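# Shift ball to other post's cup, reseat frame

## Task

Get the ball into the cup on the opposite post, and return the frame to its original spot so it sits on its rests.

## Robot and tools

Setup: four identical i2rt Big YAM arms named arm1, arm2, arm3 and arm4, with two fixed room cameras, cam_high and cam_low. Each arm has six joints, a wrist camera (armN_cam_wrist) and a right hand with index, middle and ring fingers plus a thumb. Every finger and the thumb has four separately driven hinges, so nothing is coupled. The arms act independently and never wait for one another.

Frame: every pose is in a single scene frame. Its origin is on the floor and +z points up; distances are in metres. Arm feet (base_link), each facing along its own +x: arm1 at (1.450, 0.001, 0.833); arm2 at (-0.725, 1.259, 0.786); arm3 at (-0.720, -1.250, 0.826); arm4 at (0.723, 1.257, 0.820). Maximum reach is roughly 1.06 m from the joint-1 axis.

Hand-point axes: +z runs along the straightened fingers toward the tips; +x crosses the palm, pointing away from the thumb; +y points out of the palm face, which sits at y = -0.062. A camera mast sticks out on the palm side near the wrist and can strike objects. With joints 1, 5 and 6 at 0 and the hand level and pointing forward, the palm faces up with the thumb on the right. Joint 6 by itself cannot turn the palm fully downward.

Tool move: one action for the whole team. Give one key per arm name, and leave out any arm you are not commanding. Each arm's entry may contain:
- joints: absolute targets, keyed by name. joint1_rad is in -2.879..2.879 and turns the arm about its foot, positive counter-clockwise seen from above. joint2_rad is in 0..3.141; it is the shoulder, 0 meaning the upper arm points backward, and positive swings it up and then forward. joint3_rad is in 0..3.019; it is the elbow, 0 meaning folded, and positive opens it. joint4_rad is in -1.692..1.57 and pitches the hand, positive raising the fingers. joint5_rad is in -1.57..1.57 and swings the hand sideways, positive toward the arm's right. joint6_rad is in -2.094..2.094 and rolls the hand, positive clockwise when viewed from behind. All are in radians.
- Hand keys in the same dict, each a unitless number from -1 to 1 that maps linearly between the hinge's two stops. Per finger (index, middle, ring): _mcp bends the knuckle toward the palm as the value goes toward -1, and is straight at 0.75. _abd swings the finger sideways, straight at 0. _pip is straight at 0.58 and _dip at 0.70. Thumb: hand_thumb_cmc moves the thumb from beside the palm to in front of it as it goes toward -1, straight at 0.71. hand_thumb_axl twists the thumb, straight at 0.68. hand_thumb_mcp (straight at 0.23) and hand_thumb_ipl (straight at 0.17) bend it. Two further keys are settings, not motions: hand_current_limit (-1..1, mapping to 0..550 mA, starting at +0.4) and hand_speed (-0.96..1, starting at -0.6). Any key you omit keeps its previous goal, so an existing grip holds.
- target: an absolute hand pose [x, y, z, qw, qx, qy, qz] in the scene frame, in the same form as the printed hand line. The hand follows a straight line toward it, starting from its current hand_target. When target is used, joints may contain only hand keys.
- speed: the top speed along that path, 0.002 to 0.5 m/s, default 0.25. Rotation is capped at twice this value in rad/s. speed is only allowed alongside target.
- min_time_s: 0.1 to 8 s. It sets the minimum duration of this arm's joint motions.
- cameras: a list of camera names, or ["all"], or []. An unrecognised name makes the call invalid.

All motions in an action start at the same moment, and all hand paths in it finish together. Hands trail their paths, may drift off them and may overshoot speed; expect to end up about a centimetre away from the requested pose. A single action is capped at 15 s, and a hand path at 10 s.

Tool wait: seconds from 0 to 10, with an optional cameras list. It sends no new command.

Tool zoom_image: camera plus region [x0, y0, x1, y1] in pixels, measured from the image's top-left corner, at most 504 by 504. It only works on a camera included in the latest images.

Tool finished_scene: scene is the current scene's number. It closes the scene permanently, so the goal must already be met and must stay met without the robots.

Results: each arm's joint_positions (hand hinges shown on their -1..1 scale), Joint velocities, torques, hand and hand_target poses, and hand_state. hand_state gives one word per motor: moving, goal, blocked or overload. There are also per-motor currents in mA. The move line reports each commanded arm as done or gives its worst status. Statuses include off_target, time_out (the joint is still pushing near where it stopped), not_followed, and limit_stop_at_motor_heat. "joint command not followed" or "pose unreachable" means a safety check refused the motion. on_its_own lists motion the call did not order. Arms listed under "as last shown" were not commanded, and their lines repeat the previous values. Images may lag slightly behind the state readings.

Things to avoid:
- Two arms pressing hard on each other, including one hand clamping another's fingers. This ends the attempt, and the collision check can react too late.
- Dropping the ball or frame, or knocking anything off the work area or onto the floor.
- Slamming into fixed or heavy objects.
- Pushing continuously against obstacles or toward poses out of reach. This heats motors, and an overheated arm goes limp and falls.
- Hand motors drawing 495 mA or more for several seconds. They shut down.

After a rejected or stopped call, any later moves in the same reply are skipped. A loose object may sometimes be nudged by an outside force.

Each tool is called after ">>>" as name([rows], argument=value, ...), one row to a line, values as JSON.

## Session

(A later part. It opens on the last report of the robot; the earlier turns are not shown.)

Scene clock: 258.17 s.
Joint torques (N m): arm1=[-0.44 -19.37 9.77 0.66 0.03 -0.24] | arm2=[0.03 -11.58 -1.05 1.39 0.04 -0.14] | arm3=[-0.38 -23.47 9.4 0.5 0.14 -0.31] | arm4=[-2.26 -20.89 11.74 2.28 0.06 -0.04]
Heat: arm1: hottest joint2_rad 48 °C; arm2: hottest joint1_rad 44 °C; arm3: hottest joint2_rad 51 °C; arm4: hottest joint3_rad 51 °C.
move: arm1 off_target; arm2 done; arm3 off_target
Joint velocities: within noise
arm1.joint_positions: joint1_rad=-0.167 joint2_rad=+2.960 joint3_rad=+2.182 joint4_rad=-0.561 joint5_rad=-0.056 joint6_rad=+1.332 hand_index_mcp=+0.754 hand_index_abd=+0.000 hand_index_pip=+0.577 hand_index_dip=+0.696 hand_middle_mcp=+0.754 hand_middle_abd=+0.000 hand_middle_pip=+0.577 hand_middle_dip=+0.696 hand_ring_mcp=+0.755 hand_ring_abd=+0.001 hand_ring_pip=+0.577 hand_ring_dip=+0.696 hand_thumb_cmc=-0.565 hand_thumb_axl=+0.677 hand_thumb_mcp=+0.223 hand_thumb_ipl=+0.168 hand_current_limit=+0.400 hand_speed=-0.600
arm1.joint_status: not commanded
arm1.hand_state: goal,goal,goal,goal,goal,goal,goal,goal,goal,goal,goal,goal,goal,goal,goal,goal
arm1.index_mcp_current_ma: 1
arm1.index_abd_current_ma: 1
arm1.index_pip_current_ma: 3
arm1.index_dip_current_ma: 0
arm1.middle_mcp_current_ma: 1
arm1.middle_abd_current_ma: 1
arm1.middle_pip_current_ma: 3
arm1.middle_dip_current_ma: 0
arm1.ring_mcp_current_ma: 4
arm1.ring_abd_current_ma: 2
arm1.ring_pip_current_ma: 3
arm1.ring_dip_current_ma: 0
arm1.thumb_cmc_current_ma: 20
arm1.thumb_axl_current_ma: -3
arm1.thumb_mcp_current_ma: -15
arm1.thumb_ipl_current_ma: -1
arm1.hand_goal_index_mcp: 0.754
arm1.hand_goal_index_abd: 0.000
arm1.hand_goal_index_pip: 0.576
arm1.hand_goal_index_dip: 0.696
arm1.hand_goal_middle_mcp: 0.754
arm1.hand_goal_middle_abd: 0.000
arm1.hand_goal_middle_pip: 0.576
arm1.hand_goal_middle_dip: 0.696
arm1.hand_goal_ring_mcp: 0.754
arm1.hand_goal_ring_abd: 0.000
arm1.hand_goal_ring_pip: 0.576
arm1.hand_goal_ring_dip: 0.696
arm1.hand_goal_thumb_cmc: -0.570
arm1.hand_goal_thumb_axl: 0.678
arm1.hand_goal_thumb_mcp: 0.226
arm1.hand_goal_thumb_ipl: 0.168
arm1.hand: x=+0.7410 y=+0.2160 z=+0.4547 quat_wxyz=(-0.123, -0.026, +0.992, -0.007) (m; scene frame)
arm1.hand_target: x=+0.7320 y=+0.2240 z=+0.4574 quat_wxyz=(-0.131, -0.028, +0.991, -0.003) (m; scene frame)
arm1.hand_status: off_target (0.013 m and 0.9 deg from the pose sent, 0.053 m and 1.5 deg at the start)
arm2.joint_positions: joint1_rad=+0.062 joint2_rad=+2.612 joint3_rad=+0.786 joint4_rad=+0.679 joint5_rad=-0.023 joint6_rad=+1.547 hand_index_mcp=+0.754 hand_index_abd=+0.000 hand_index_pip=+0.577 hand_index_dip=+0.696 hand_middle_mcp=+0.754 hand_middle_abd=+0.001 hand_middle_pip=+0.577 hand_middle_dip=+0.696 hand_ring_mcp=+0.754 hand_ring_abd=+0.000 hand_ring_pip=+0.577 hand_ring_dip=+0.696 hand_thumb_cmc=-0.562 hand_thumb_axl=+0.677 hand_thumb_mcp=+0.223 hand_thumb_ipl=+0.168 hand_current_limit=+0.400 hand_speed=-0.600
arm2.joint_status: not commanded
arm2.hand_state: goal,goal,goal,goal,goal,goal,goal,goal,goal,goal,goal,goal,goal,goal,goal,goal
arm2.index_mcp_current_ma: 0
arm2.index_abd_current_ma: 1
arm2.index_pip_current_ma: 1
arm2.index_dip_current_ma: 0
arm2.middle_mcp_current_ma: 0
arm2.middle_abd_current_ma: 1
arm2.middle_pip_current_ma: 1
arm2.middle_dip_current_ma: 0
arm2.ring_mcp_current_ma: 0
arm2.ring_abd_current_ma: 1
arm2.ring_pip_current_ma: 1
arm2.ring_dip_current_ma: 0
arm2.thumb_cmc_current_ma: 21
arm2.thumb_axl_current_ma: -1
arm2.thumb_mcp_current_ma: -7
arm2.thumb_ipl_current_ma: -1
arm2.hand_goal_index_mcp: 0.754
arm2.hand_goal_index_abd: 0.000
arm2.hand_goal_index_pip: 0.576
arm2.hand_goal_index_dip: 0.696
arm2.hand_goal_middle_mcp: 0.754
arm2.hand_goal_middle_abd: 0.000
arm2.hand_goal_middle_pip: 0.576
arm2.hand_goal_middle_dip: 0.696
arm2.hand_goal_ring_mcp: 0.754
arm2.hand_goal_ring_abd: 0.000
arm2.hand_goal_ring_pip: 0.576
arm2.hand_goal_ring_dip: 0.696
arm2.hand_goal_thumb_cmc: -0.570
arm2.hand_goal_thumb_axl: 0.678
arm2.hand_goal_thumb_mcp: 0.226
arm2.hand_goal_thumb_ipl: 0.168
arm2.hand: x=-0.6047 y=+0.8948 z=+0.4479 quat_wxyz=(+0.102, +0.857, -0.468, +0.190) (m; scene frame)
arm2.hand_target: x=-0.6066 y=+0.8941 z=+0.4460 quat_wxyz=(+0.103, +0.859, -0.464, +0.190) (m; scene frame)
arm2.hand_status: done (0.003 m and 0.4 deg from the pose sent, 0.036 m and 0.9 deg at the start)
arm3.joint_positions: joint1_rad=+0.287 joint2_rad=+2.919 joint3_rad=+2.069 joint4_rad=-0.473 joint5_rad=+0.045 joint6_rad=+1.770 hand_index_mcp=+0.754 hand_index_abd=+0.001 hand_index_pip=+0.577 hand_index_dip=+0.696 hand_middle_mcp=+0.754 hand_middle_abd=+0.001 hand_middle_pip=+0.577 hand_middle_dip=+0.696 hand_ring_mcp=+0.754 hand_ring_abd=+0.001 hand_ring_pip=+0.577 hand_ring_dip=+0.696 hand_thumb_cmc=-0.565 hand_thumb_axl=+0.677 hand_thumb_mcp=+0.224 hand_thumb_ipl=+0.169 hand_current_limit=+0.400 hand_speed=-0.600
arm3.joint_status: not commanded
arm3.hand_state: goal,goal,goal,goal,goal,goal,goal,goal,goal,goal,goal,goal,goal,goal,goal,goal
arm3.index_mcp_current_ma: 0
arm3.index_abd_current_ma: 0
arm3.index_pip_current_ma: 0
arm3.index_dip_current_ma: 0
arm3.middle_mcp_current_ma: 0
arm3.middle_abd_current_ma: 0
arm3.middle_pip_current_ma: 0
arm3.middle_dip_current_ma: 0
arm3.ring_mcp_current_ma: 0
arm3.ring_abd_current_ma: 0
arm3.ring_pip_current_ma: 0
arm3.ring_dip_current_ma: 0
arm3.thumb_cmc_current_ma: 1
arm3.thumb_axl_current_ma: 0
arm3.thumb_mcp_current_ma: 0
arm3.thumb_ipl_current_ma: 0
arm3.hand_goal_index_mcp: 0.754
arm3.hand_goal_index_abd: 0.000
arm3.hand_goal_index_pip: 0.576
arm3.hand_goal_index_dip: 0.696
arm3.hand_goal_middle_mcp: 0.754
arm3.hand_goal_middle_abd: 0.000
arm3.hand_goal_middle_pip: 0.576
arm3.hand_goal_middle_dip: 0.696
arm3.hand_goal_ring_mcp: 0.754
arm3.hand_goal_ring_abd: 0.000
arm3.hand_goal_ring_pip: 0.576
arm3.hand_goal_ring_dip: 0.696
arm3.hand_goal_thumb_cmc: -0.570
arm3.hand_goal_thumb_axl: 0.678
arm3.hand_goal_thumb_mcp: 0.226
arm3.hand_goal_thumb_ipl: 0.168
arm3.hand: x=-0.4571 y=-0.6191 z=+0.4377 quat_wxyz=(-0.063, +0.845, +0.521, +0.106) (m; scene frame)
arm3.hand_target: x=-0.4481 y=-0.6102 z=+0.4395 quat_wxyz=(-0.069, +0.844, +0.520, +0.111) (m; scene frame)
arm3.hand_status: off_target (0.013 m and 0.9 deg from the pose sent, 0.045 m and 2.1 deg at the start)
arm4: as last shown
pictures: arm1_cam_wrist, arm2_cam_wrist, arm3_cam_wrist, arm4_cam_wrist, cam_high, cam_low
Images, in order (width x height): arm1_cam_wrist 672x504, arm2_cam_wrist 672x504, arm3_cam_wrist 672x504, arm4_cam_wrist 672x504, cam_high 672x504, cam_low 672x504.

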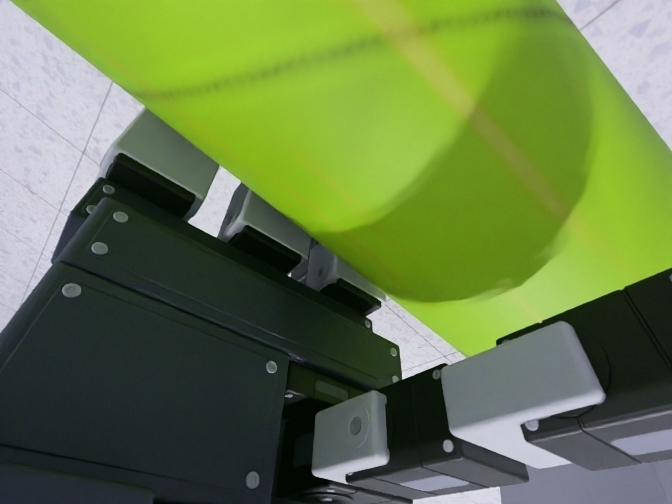

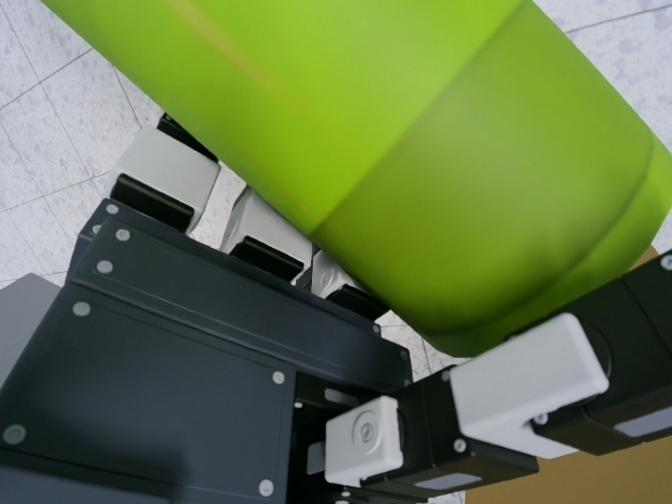

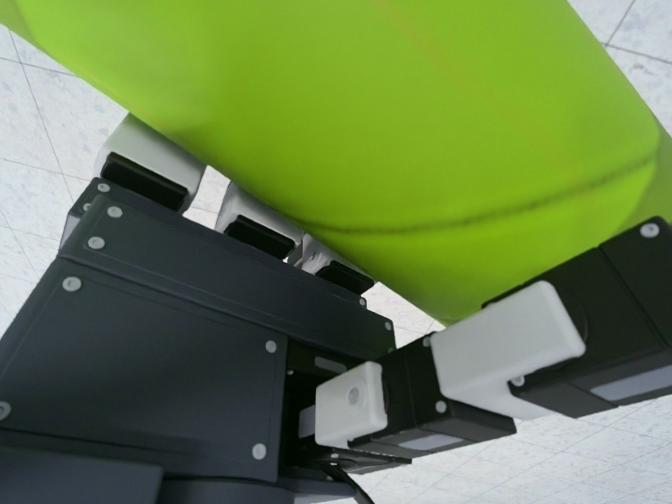

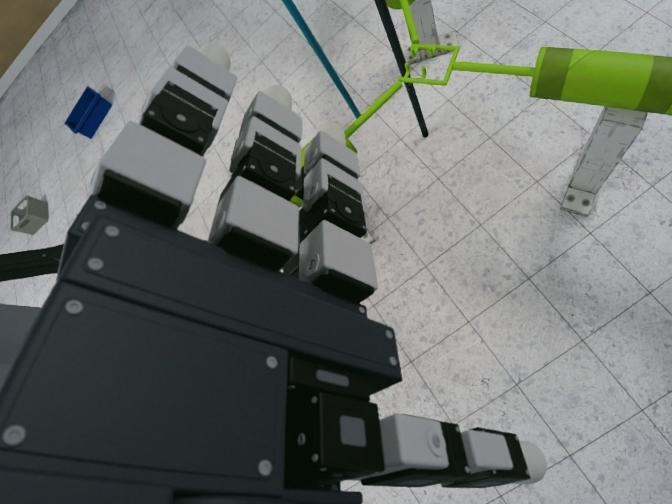

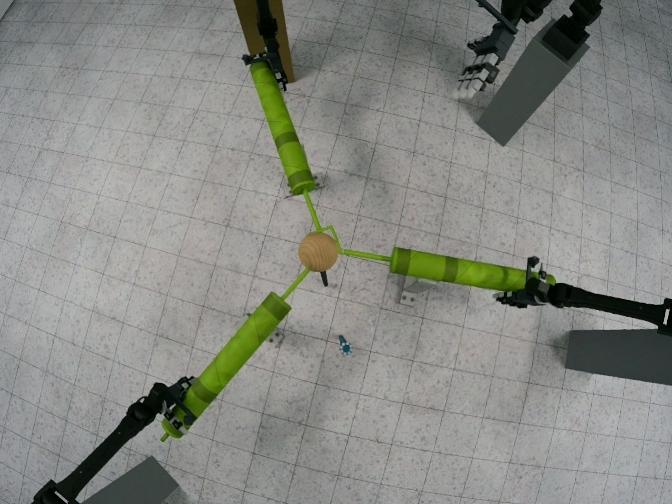

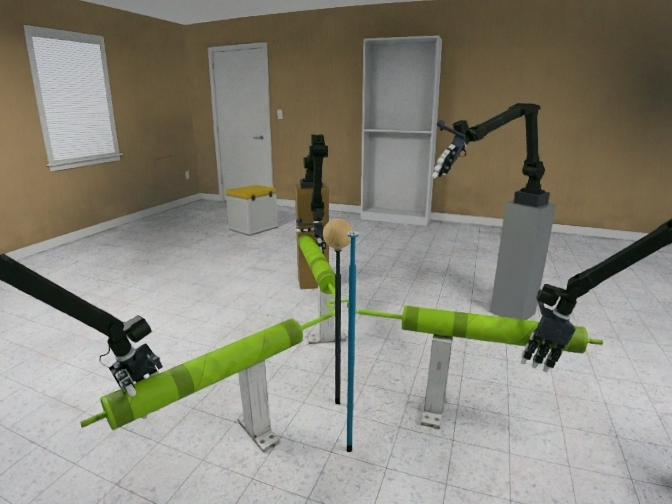

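>>> move(arm1={"target": [0.7315, 0.226, 0.445, -0.1305, -0.0277, 0.991, -0.0036], "speed": 0.05, "joints": {"hand_index_pip": -0.01, "hand_index_dip": 0.12, "hand_middle_pip": -0.01, "hand_middle_dip": 0.12, "hand_ring_pip": -0.01, "hand_ring_dip": 0.12}}, arm2={"target": [-0.6065, 0.894, 0.444, 0.1029, 0.8588, -0.4643, 0.1903], "speed": 0.05, "joints": {"hand_index_pip": -0.01, "hand_index_dip": 0.12, "hand_middle_pip": -0.01, "hand_middle_dip": 0.12, "hand_ring_pip": -0.01, "hand_ring_dip": 0.12}}, arm3={"target": [-0.446, -0.612, 0.427, -0.0684, 0.8444, 0.5195, 0.1111], "speed": 0.05, "joints": {"hand_index_pip": -0.01, "hand_index_dip": 0.12, "hand_middle_pip": -0.01, "hand_middle_dip": 0.12, "hand_ring_pip": -0.01, "hand_ring_dip": 0.12}}, cameras=["arm1_cam_wrist", "arm2_cam_wrist", "arm3_cam_wrist", "cam_high", "cam_low"])

>>> zoom_image(camera="cam_low", region=[500, 280, 620, 400])

>>> zoom_image(camera="cam_low", region=[80, 300, 200, 420])

Scene clock: 262.03 s.
Joint torques (N m): arm1=[-0.56 -19.49 9.7 0.66 0.04 -0.23] | arm2=[0.15 -12.34 -1.17 1.46 0.38 -0.1] | arm3=[-0.67 -22.89 9.43 0.7 0.15 -0.32] | arm4=[-2.2 -20.89 11.78 2.25 0.06 -0.04]
Heat: arm1: hottest joint2_rad 48 °C; arm2: hottest joint1_rad 44 °C; arm3: hottest joint2_rad 51 °C; arm4: hottest joint3_rad 51 °C.
move: arm1 off_target; arm2 off_target; arm3 off_target
Joint velocities: within noise
arm1.joint_positions: joint1_rad=-0.171 joint2_rad=+2.991 joint3_rad=+2.218 joint4_rad=-0.563 joint5_rad=-0.057 joint6_rad=+1.330 hand_index_mcp=+0.754 hand_index_abd=+0.000 hand_index_pip=-0.005 hand_index_dip=+0.123 hand_middle_mcp=+0.754 hand_middle_abd=+0.000 hand_middle_pip=-0.005 hand_middle_dip=+0.124 hand_ring_mcp=+0.756 hand_ring_abd=+0.003 hand_ring_pip=-0.004 hand_ring_dip=+0.124 hand_thumb_cmc=-0.565 hand_thumb_axl=+0.677 hand_thumb_mcp=+0.223 hand_thumb_ipl=+0.168 hand_current_limit=+0.400 hand_speed=-0.600
arm1.joint_status: all done
arm1.hand_state: goal,goal,goal,goal,goal,goal,goal,goal,goal,goal,goal,goal,goal,goal,goal,goal
arm1.index_mcp_current_ma: 1
arm1.index_abd_current_ma: 1
arm1.index_pip_current_ma: 20
arm1.index_dip_current_ma: 14
arm1.middle_mcp_current_ma: 1
arm1.middle_abd_current_ma: 1
arm1.middle_pip_current_ma: 22
arm1.middle_dip_current_ma: 15
arm1.ring_mcp_current_ma: 10
arm1.ring_abd_current_ma: 10
arm1.ring_pip_current_ma: 25
arm1.ring_dip_current_ma: 14
arm1.thumb_cmc_current_ma: 20
arm1.thumb_axl_current_ma: -3
arm1.thumb_mcp_current_ma: -15
arm1.thumb_ipl_current_ma: -1
arm1.hand_goal_index_mcp: 0.754
arm1.hand_goal_index_abd: 0.000
arm1.hand_goal_index_pip: -0.010
arm1.hand_goal_index_dip: 0.120
arm1.hand_goal_middle_mcp: 0.754
arm1.hand_goal_middle_abd: 0.000
arm1.hand_goal_middle_pip: -0.010
arm1.hand_goal_middle_dip: 0.120
arm1.hand_goal_ring_mcp: 0.754
arm1.hand_goal_ring_abd: 0.000
arm1.hand_goal_ring_pip: -0.010
arm1.hand_goal_ring_dip: 0.120
arm1.hand_goal_thumb_cmc: -0.570
arm1.hand_goal_thumb_axl: 0.678
arm1.hand_goal_thumb_mcp: 0.226
arm1.hand_goal_thumb_ipl: 0.168
arm1.hand: x=+0.7399 y=+0.2183 z=+0.4439 quat_wxyz=(-0.124, -0.025, +0.992, -0.006) (m; scene frame)
arm1.hand_target: x=+0.7321 y=+0.2260 z=+0.4452 quat_wxyz=(-0.131, -0.028, +0.991, -0.004) (m; scene frame)
arm1.hand_status: off_target (0.011 m and 0.8 deg from the pose sent, 0.017 m and 0.9 deg at the start)
arm2.joint_positions: joint1_rad=+0.062 joint2_rad=+2.629 joint3_rad=+0.790 joint4_rad=+0.679 joint5_rad=-0.032 joint6_rad=+1.541 hand_index_mcp=+0.754 hand_index_abd=+0.000 hand_index_pip=-0.004 hand_index_dip=+0.123 hand_middle_mcp=+0.754 hand_middle_abd=+0.001 hand_middle_pip=-0.005 hand_middle_dip=+0.124 hand_ring_mcp=+0.787 hand_ring_abd=+0.011 hand_ring_pip=+0.061 hand_ring_dip=+0.168 hand_thumb_cmc=-0.562 hand_thumb_axl=+0.677 hand_thumb_mcp=+0.223 hand_thumb_ipl=+0.168 hand_current_limit=+0.400 hand_speed=-0.600
arm2.joint_status: hand_ring_pip off_target (ended at +0.061, target -0.010); hand_ring_dip off_target (ended at +0.168, target +0.120); the others done
arm2.hand_state: goal,goal,goal,goal,goal,goal,goal,goal,blocked,goal,blocked,blocked,goal,goal,goal,goal
arm2.index_mcp_current_ma: 0
arm2.index_abd_current_ma: 1
arm2.index_pip_current_ma: 14
arm2.index_dip_current_ma: 7
arm2.middle_mcp_current_ma: 0
arm2.middle_abd_current_ma: 1
arm2.middle_pip_current_ma: 11
arm2.middle_dip_current_ma: 7
arm2.ring_mcp_current_ma: 112
arm2.ring_abd_current_ma: 23
arm2.ring_pip_current_ma: 264
arm2.ring_dip_current_ma: 166
arm2.thumb_cmc_current_ma: 20
arm2.thumb_axl_current_ma: -1
arm2.thumb_mcp_current_ma: -7
arm2.thumb_ipl_current_ma: -1
arm2.hand_goal_index_mcp: 0.754
arm2.hand_goal_index_abd: 0.000
arm2.hand_goal_index_pip: -0.010
arm2.hand_goal_index_dip: 0.120
arm2.hand_goal_middle_mcp: 0.754
arm2.hand_goal_middle_abd: 0.000
arm2.hand_goal_middle_pip: -0.010
arm2.hand_goal_middle_dip: 0.120
arm2.hand_goal_ring_mcp: 0.754
arm2.hand_goal_ring_abd: 0.000
arm2.hand_goal_ring_pip: -0.010
arm2.hand_goal_ring_dip: 0.120
arm2.hand_goal_thumb_cmc: -0.570
arm2.hand_goal_thumb_axl: 0.678
arm2.hand_goal_thumb_mcp: 0.226
arm2.hand_goal_thumb_ipl: 0.168
arm2.hand: x=-0.6061 y=+0.8999 z=+0.4415 quat_wxyz=(+0.095, +0.860, -0.465, +0.186) (m; scene frame)
arm2.hand_target: x=-0.6065 y=+0.8940 z=+0.4440 quat_wxyz=(+0.103, +0.859, -0.464, +0.190) (m; scene frame)
arm2.hand_status: done (0.006 m and 1.0 deg from the pose sent, 0.004 m and 0.4 deg at the start)
arm3.joint_positions: joint1_rad=+0.287 joint2_rad=+2.943 joint3_rad=+2.090 joint4_rad=-0.473 joint5_rad=+0.045 joint6_rad=+1.766 hand_index_mcp=+0.754 hand_index_abd=+0.001 hand_index_pip=-0.005 hand_index_dip=+0.123 hand_middle_mcp=+0.754 hand_middle_abd=+0.001 hand_middle_pip=-0.004 hand_middle_dip=+0.123 hand_ring_mcp=+0.754 hand_ring_abd=+0.001 hand_ring_pip=-0.003 hand_ring_dip=+0.123 hand_thumb_cmc=-0.565 hand_thumb_axl=+0.677 hand_thumb_mcp=+0.224 hand_thumb_ipl=+0.169 hand_current_limit=+0.400 hand_speed=-0.600
arm3.joint_status: all done
arm3.hand_state: goal,goal,goal,goal,goal,goal,goal,goal,goal,goal,goal,goal,goal,goal,goal,goal
arm3.index_mcp_current_ma: 0
arm3.index_abd_current_ma: 0
arm3.index_pip_current_ma: 1
arm3.index_dip_current_ma: 0
arm3.middle_mcp_current_ma: 0
arm3.middle_abd_current_ma: 0
arm3.middle_pip_current_ma: 1
arm3.middle_dip_current_ma: 0
arm3.ring_mcp_current_ma: 0
arm3.ring_abd_current_ma: 0
arm3.ring_pip_current_ma: 1
arm3.ring_dip_current_ma: 0
arm3.thumb_cmc_current_ma: 1
arm3.thumb_axl_current_ma: 0
arm3.thumb_mcp_current_ma: 0
arm3.thumb_ipl_current_ma: 0
arm3.hand_goal_index_mcp: 0.754
arm3.hand_goal_index_abd: 0.000
arm3.hand_goal_index_pip: -0.010
arm3.hand_goal_index_dip: 0.120
arm3.hand_goal_middle_mcp: 0.754
arm3.hand_goal_middle_abd: 0.000
arm3.hand_goal_middle_pip: -0.010
arm3.hand_goal_middle_dip: 0.120
arm3.hand_goal_ring_mcp: 0.754
arm3.hand_goal_ring_abd: 0.000
arm3.hand_goal_ring_pip: -0.010
arm3.hand_goal_ring_dip: 0.120
arm3.hand_goal_thumb_cmc: -0.570
arm3.hand_goal_thumb_axl: 0.678
arm3.hand_goal_thumb_mcp: 0.226
arm3.hand_goal_thumb_ipl: 0.168
arm3.hand: x=-0.4572 y=-0.6200 z=+0.4280 quat_wxyz=(-0.062, +0.844, +0.522, +0.105) (m; scene frame)
arm3.hand_target: x=-0.4462 y=-0.6124 z=+0.4276 quat_wxyz=(-0.069, +0.844, +0.520, +0.111) (m; scene frame)
arm3.hand_status: off_target (0.014 m and 1.1 deg from the pose sent, 0.017 m and 0.9 deg at the start)
arm4: as last shown
pictures: arm1_cam_wrist, arm2_cam_wrist, arm3_cam_wrist, cam_high, cam_low
Images, in order (width x height): arm1_cam_wrist 672x504, arm2_cam_wrist 672x504, arm3_cam_wrist 672x504, cam_high 672x504, cam_low 672x504.

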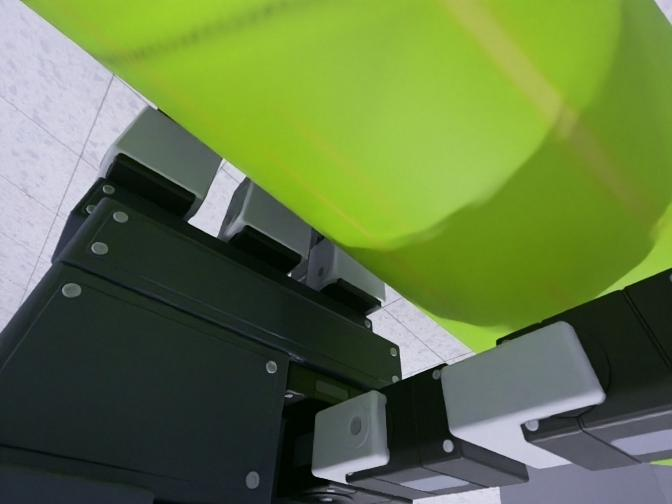

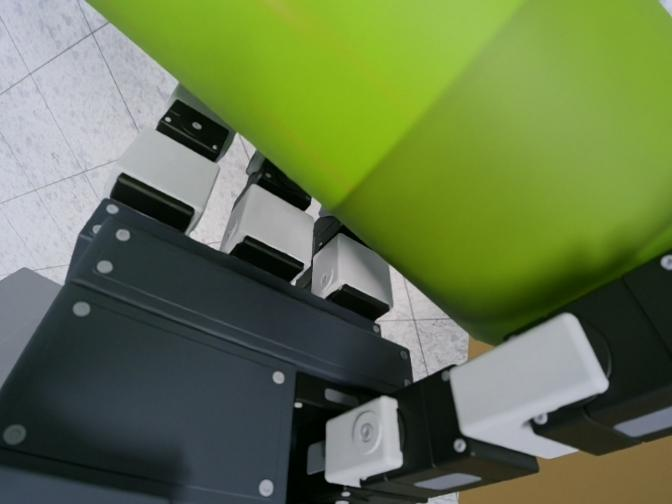

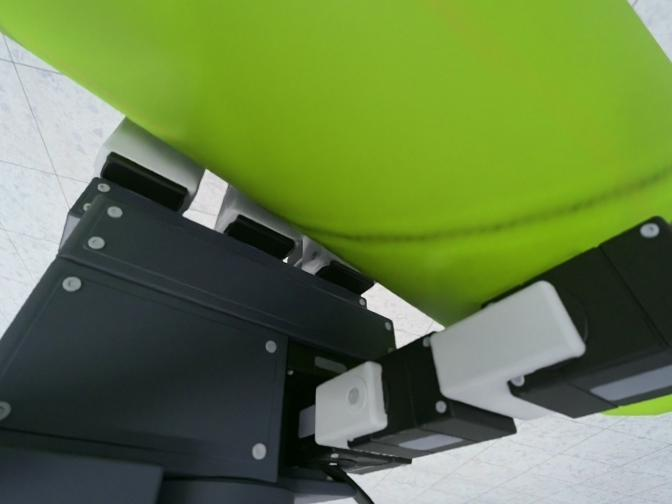

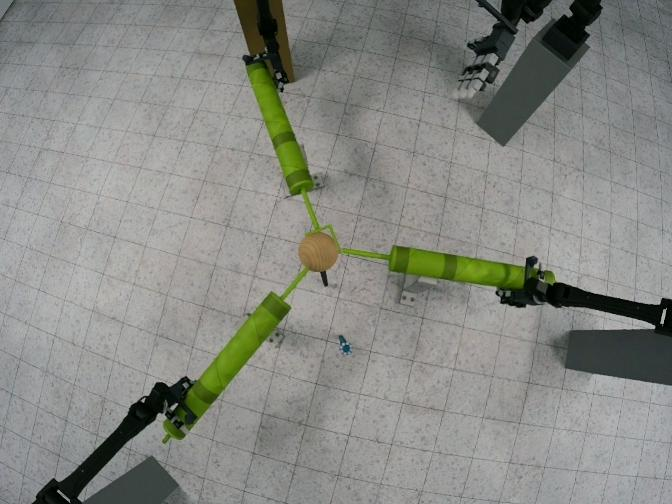

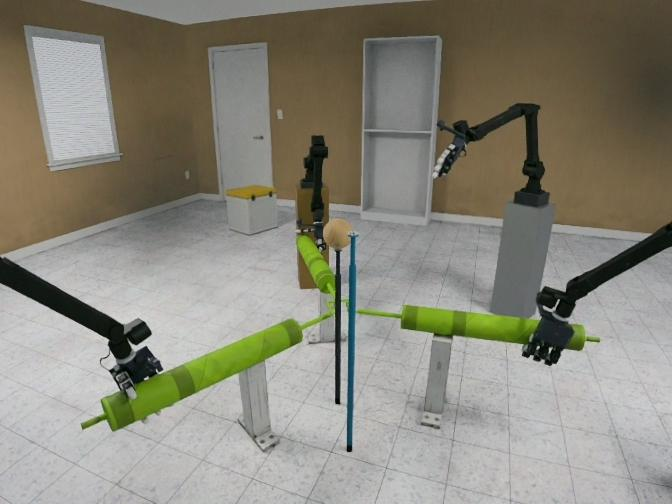

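Scaled by 4.200 from the camera's 672x504 image, which has a finer 960x720 frame.

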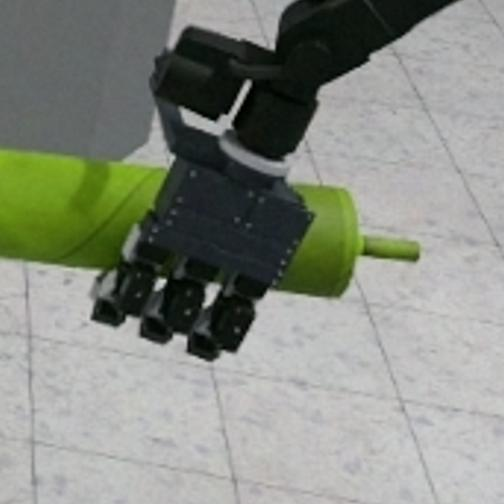

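Scaled by 4.200 from the camera's 672x504 image, which has a finer 960x720 frame.

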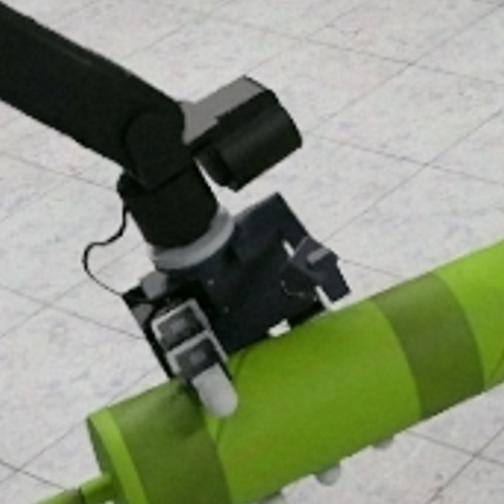

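>>> move(arm1={"joints": {"hand_index_mcp": 0.58, "hand_middle_mcp": 0.58, "hand_ring_mcp": 0.58, "hand_index_pip": -0.12, "hand_index_dip": -0.03, "hand_middle_pip": -0.12, "hand_middle_dip": -0.03, "hand_ring_pip": -0.12, "hand_ring_dip": -0.03, "hand_thumb_mcp": -0.05, "hand_thumb_ipl": -0.30}}, arm2={"joints": {"hand_index_mcp": 0.58, "hand_middle_mcp": 0.58, "hand_ring_mcp": 0.65, "hand_index_pip": -0.12, "hand_index_dip": -0.03, "hand_middle_pip": -0.05, "hand_middle_dip": 0.0, "hand_ring_pip": 0.08, "hand_ring_dip": 0.10, "hand_thumb_mcp": -0.05, "hand_thumb_ipl": -0.30}}, arm3={"joints": {"hand_index_mcp": 0.58, "hand_middle_mcp": 0.58, "hand_ring_mcp": 0.58, "hand_index_pip": -0.12, "hand_index_dip": -0.03, "hand_middle_pip": -0.12, "hand_middle_dip": -0.03, "hand_ring_pip": -0.12, "hand_ring_dip": -0.03, "hand_thumb_mcp": -0.05, "hand_thumb_ipl": -0.30}}, cameras=["arm1_cam_wrist", "arm2_cam_wrist", "arm3_cam_wrist", "cam_high", "cam_low"])

Scene clock: 266.07 s.
Joint torques (N m): arm1=[-0.62 -19.6 9.72 0.81 0.13 0] | arm2=[0.09 -12.4 -1.17 1.44 0.67 0.02] | arm3=[-0.91 -23.06 9.43 1.1 0.3 0.02] | arm4=[-2.32 -20.95 11.73 2.28 0.07 -0.04]
Heat: arm1: hottest joint2_rad 48 °C; arm2: hottest joint1_rad 44 °C; arm3: hottest joint2_rad 50 °C; arm4: hottest joint3_rad 51 °C.
move: arm1 off_target; arm2 off_target; arm3 off_target
Joint velocities: within noise
arm1.joint_positions: joint1_rad=-0.171 joint2_rad=+2.996 joint3_rad=+2.219 joint4_rad=-0.568 joint5_rad=-0.059 joint6_rad=+1.307 hand_index_mcp=+0.616 hand_index_abd=+0.000 hand_index_pip=-0.105 hand_index_dip=-0.017 hand_middle_mcp=+0.678 hand_middle_abd=+0.001 hand_middle_pip=-0.076 hand_middle_dip=+0.008 hand_ring_mcp=+0.723 hand_ring_abd=-0.005 hand_ring_pip=-0.028 hand_ring_dip=+0.040 hand_thumb_cmc=-0.574 hand_thumb_axl=+0.690 hand_thumb_mcp=+0.177 hand_thumb_ipl=-0.064 hand_current_limit=+0.400 hand_speed=-0.600
arm1.joint_status: hand_index_mcp off_target (ended at +0.616, target +0.580); hand_middle_mcp off_target (ended at +0.678, target +0.580); hand_middle_pip off_target (ended at -0.076, target -0.120); hand_middle_dip off_target (ended at +0.008, target -0.030); hand_ring_mcp off_target (ended at +0.723, target +0.580); hand_ring_pip off_target (ended at -0.028, target -0.120); hand_ring_dip off_target (ended at +0.040, target -0.030); hand_thumb_mcp off_target (ended at +0.177, target -0.050); hand_thumb_ipl off_target (ended at -0.064, target -0.300); the others done
arm1.hand_state: blocked,goal,goal,goal,blocked,goal,blocked,blocked,blocked,goal,blocked,blocked,goal,goal,blocked,blocked
arm1.index_mcp_current_ma: 173
arm1.index_abd_current_ma: 1
arm1.index_pip_current_ma: 62
arm1.index_dip_current_ma: 58
arm1.middle_mcp_current_ma: 385
arm1.middle_abd_current_ma: 2
arm1.middle_pip_current_ma: 198
arm1.middle_dip_current_ma: 172
arm1.ring_mcp_current_ma: 385
arm1.ring_abd_current_ma: -19
arm1.ring_pip_current_ma: 385
arm1.ring_dip_current_ma: 326
arm1.thumb_cmc_current_ma: -17
arm1.thumb_axl_current_ma: 63
arm1.thumb_mcp_current_ma: 385
arm1.thumb_ipl_current_ma: 385
arm1.hand_goal_index_mcp: 0.580
arm1.hand_goal_index_abd: 0.000
arm1.hand_goal_index_pip: -0.120
arm1.hand_goal_index_dip: -0.030
arm1.hand_goal_middle_mcp: 0.580
arm1.hand_goal_middle_abd: 0.000
arm1.hand_goal_middle_pip: -0.120
arm1.hand_goal_middle_dip: -0.030
arm1.hand_goal_ring_mcp: 0.580
arm1.hand_goal_ring_abd: 0.000
arm1.hand_goal_ring_pip: -0.120
arm1.hand_goal_ring_dip: -0.030
arm1.hand_goal_thumb_cmc: -0.570
arm1.hand_goal_thumb_axl: 0.678
arm1.hand_goal_thumb_mcp: -0.050
arm1.hand_goal_thumb_ipl: -0.300
arm1.hand: x=+0.7413 y=+0.2176 z=+0.4406 quat_wxyz=(-0.120, -0.037, +0.992, -0.007) (m; scene frame)
arm1.hand_target: x=+0.7319 y=+0.2260 z=+0.4454 quat_wxyz=(-0.131, -0.028, +0.991, -0.003) (m; scene frame)
arm1.hand_status: not commanded
arm2.joint_positions: joint1_rad=+0.062 joint2_rad=+2.629 joint3_rad=+0.790 joint4_rad=+0.679 joint5_rad=-0.041 joint6_rad=+1.530 hand_index_mcp=+0.645 hand_index_abd=+0.006 hand_index_pip=-0.088 hand_index_dip=-0.015 hand_middle_mcp=+0.717 hand_middle_abd=+0.003 hand_middle_pip=-0.004 hand_middle_dip=+0.060 hand_ring_mcp=+0.751 hand_ring_abd=+0.008 hand_ring_pip=+0.121 hand_ring_dip=+0.143 hand_thumb_cmc=-0.602 hand_thumb_axl=+0.689 hand_thumb_mcp=+0.229 hand_thumb_ipl=-0.151 hand_current_limit=+0.400 hand_speed=-0.600
arm2.joint_status: hand_index_mcp off_target (ended at +0.645, target +0.580); hand_index_pip off_target (ended at -0.088, target -0.120); hand_middle_mcp off_target (ended at +0.717, target +0.580); hand_middle_pip off_target (ended at -0.004, target -0.050); hand_middle_dip off_target (ended at +0.060, target +0.000); hand_ring_mcp off_target (ended at +0.751, target +0.650); hand_ring_pip off_target (ended at +0.121, target +0.080); hand_ring_dip off_target (ended at +0.143, target +0.100); hand_thumb_mcp off_target (ended at +0.229, target -0.050); hand_thumb_ipl off_target (ended at -0.151, target -0.300); the others done
arm2.hand_state: blocked,goal,blocked,goal,blocked,goal,blocked,blocked,blocked,goal,blocked,blocked,blocked,goal,blocked,blocked
arm2.index_mcp_current_ma: 256
arm2.index_abd_current_ma: 13
arm2.index_pip_current_ma: 103
arm2.index_dip_current_ma: 41
arm2.middle_mcp_current_ma: 385
arm2.middle_abd_current_ma: 6
arm2.middle_pip_current_ma: 154
arm2.middle_dip_current_ma: 216
arm2.ring_mcp_current_ma: 385
arm2.ring_abd_current_ma: 17
arm2.ring_pip_current_ma: 134
arm2.ring_dip_current_ma: 145
arm2.thumb_cmc_current_ma: -104
arm2.thumb_axl_current_ma: 35
arm2.thumb_mcp_current_ma: 385
arm2.thumb_ipl_current_ma: 385
arm2.hand_goal_index_mcp: 0.580
arm2.hand_goal_index_abd: 0.000
arm2.hand_goal_index_pip: -0.120
arm2.hand_goal_index_dip: -0.030
arm2.hand_goal_middle_mcp: 0.580
arm2.hand_goal_middle_abd: 0.000
arm2.hand_goal_middle_pip: -0.050
arm2.hand_goal_middle_dip: 0.000
arm2.hand_goal_ring_mcp: 0.650
arm2.hand_goal_ring_abd: 0.000
arm2.hand_goal_ring_pip: 0.080
arm2.hand_goal_ring_dip: 0.100
arm2.hand_goal_thumb_cmc: -0.570
arm2.hand_goal_thumb_axl: 0.678
arm2.hand_goal_thumb_mcp: -0.050
arm2.hand_goal_thumb_ipl: -0.300
arm2.hand: x=-0.6045 y=+0.8997 z=+0.4412 quat_wxyz=(+0.093, +0.863, -0.459, +0.188) (m; scene frame)
arm2.hand_target: x=-0.6065 y=+0.8940 z=+0.4440 quat_wxyz=(+0.103, +0.859, -0.464, +0.190) (m; scene frame)
arm2.hand_status: not commanded
arm3.joint_positions: joint1_rad=+0.285 joint2_rad=+2.944 joint3_rad=+2.090 joint4_rad=-0.486 joint5_rad=+0.042 joint6_rad=+1.733 hand_index_mcp=+0.596 hand_index_abd=+0.001 hand_index_pip=-0.112 hand_index_dip=-0.024 hand_middle_mcp=+0.656 hand_middle_abd=+0.003 hand_middle_pip=-0.083 hand_middle_dip=-0.006 hand_ring_mcp=+0.709 hand_ring_abd=+0.002 hand_ring_pip=-0.047 hand_ring_dip=+0.022 hand_thumb_cmc=-0.577 hand_thumb_axl=+0.702 hand_thumb_mcp=+0.208 hand_thumb_ipl=-0.182 hand_current_limit=+0.400 hand_speed=-0.600
arm3.joint_status: hand_middle_mcp off_target (ended at +0.656, target +0.580); hand_middle_pip off_target (ended at -0.083, target -0.120); hand_middle_dip off_target (ended at -0.006, target -0.030); hand_ring_mcp off_target (ended at +0.709, target +0.580); hand_ring_pip off_target (ended at -0.047, target -0.120); hand_ring_dip off_target (ended at +0.022, target -0.030); hand_thumb_mcp off_target (ended at +0.208, target -0.050); hand_thumb_ipl off_target (ended at -0.182, target -0.300); the others done
arm3.hand_state: goal,goal,goal,goal,blocked,goal,blocked,blocked,blocked,goal,blocked,blocked,goal,blocked,blocked,blocked
arm3.index_mcp_current_ma: 8
arm3.index_abd_current_ma: 0
arm3.index_pip_current_ma: 2
arm3.index_dip_current_ma: 1
arm3.middle_mcp_current_ma: 129
arm3.middle_abd_current_ma: 0
arm3.middle_pip_current_ma: 32
arm3.middle_dip_current_ma: 15
arm3.ring_mcp_current_ma: 327
arm3.ring_abd_current_ma: 0
arm3.ring_pip_current_ma: 107
arm3.ring_dip_current_ma: 58
arm3.thumb_cmc_current_ma: -2
arm3.thumb_axl_current_ma: 21
arm3.thumb_mcp_current_ma: 385
arm3.thumb_ipl_current_ma: 385
arm3.hand_goal_index_mcp: 0.580
arm3.hand_goal_index_abd: 0.000
arm3.hand_goal_index_pip: -0.120
arm3.hand_goal_index_dip: -0.030
arm3.hand_goal_middle_mcp: 0.580
arm3.hand_goal_middle_abd: 0.000
arm3.hand_goal_middle_pip: -0.120
arm3.hand_goal_middle_dip: -0.030
arm3.hand_goal_ring_mcp: 0.580
arm3.hand_goal_ring_abd: 0.000
arm3.hand_goal_ring_pip: -0.120
arm3.hand_goal_ring_dip: -0.030
arm3.hand_goal_thumb_cmc: -0.570
arm3.hand_goal_thumb_axl: 0.678
arm3.hand_goal_thumb_mcp: -0.050
arm3.hand_goal_thumb_ipl: -0.300
arm3.hand: x=-0.4551 y=-0.6217 z=+0.4277 quat_wxyz=(-0.057, +0.836, +0.536, +0.100) (m; scene frame)
arm3.hand_target: x=-0.4462 y=-0.6125 z=+0.4275 quat_wxyz=(-0.068, +0.844, +0.520, +0.111) (m; scene frame)
arm3.hand_status: not commanded
arm4.joint_positions: joint1_rad=-0.210 joint2_rad=+1.842 joint3_rad=+1.495 joint4_rad=-0.085 joint5_rad=-0.378 joint6_rad=+0.966 hand_index_mcp=+0.762 hand_index_abd=+0.002 hand_index_pip=+0.577 hand_index_dip=+0.696 hand_middle_mcp=+0.762 hand_middle_abd=+0.002 hand_middle_pip=+0.577 hand_middle_dip=+0.696 hand_ring_mcp=+0.762 hand_ring_abd=+0.002 hand_ring_pip=+0.577 hand_ring_dip=+0.696 hand_thumb_cmc=+0.722 hand_thumb_axl=+0.677 hand_thumb_mcp=+0.226 hand_thumb_ipl=+0.168 hand_current_limit=+0.400 hand_speed=-0.600
arm4.joint_status: not commanded
arm4.hand_state: goal,goal,goal,goal,goal,goal,goal,goal,goal,goal,goal,goal,goal,goal,goal,goal
arm4.index_mcp_current_ma: 15
arm4.index_abd_current_ma: 2
arm4.index_pip_current_ma: 1
arm4.index_dip_current_ma: 0
arm4.middle_mcp_current_ma: 15
arm4.middle_abd_current_ma: 2
arm4.middle_pip_current_ma: 1
arm4.middle_dip_current_ma: 0
arm4.ring_mcp_current_ma: 17
arm4.ring_abd_current_ma: 2
arm4.ring_pip_current_ma: 1
arm4.ring_dip_current_ma: 0
arm4.thumb_cmc_current_ma: 15
arm4.thumb_axl_current_ma: -1
arm4.thumb_mcp_current_ma: 0
arm4.thumb_ipl_current_ma: 0
arm4.hand_goal_index_mcp: 0.754
arm4.hand_goal_index_abd: 0.000
arm4.hand_goal_index_pip: 0.576
arm4.hand_goal_index_dip: 0.696
arm4.hand_goal_middle_mcp: 0.754
arm4.hand_goal_middle_abd: 0.000
arm4.hand_goal_middle_pip: 0.576
arm4.hand_goal_middle_dip: 0.696
arm4.hand_goal_ring_mcp: 0.754
arm4.hand_goal_ring_abd: 0.000
arm4.hand_goal_ring_pip: 0.576
arm4.hand_goal_ring_dip: 0.696
arm4.hand_goal_thumb_cmc: 0.714
arm4.hand_goal_thumb_axl: 0.678
arm4.hand_goal_thumb_mcp: 0.226
arm4.hand_goal_thumb_ipl: 0.168
arm4.hand: x=+0.1707 y=+0.6726 z=+1.0759 quat_wxyz=(+0.505, +0.623, -0.558, +0.211) (m; scene frame)
arm4.hand_target: x=+0.1705 y=+0.6703 z=+1.1001 quat_wxyz=(+0.517, +0.616, -0.554, +0.214) (m; scene frame)
arm4.hand_status: not commanded
pictures: arm1_cam_wrist, arm2_cam_wrist, arm3_cam_wrist, cam_high, cam_low
Images, in order (width x height): arm1_cam_wrist 672x504, arm2_cam_wrist 672x504, arm3_cam_wrist 672x504, cam_high 672x504, cam_low 672x504.

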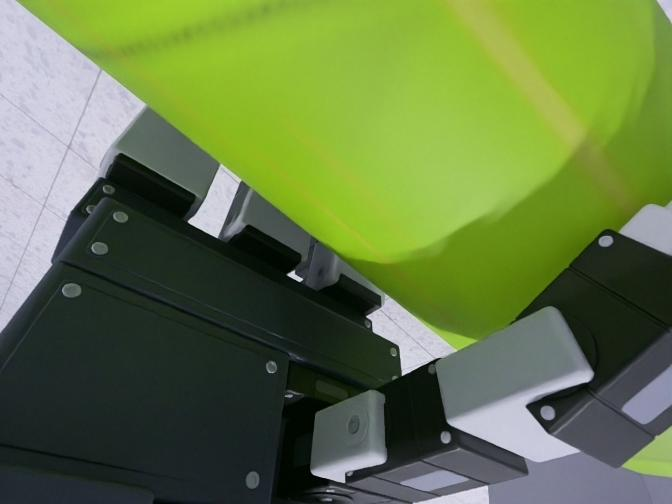

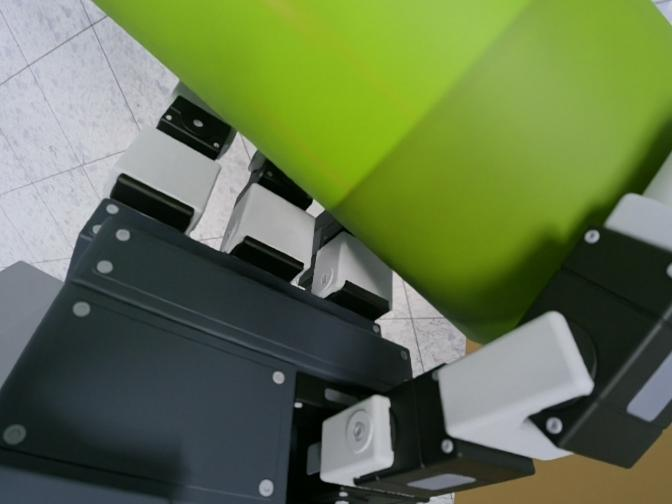

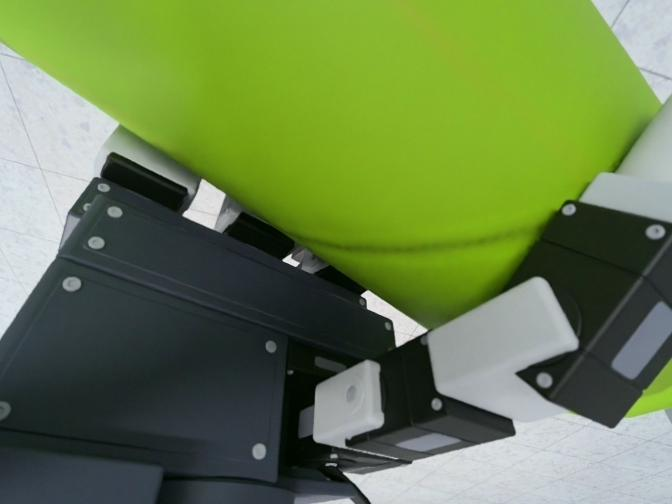

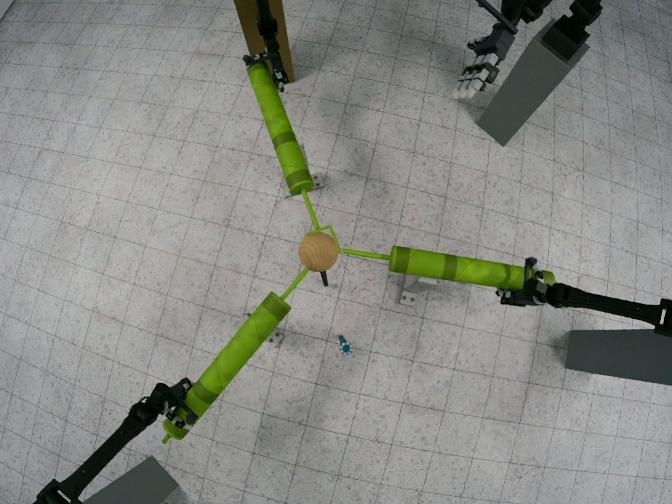

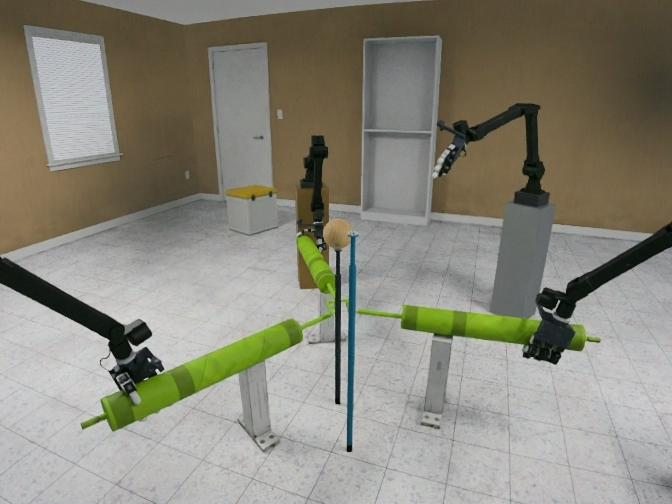

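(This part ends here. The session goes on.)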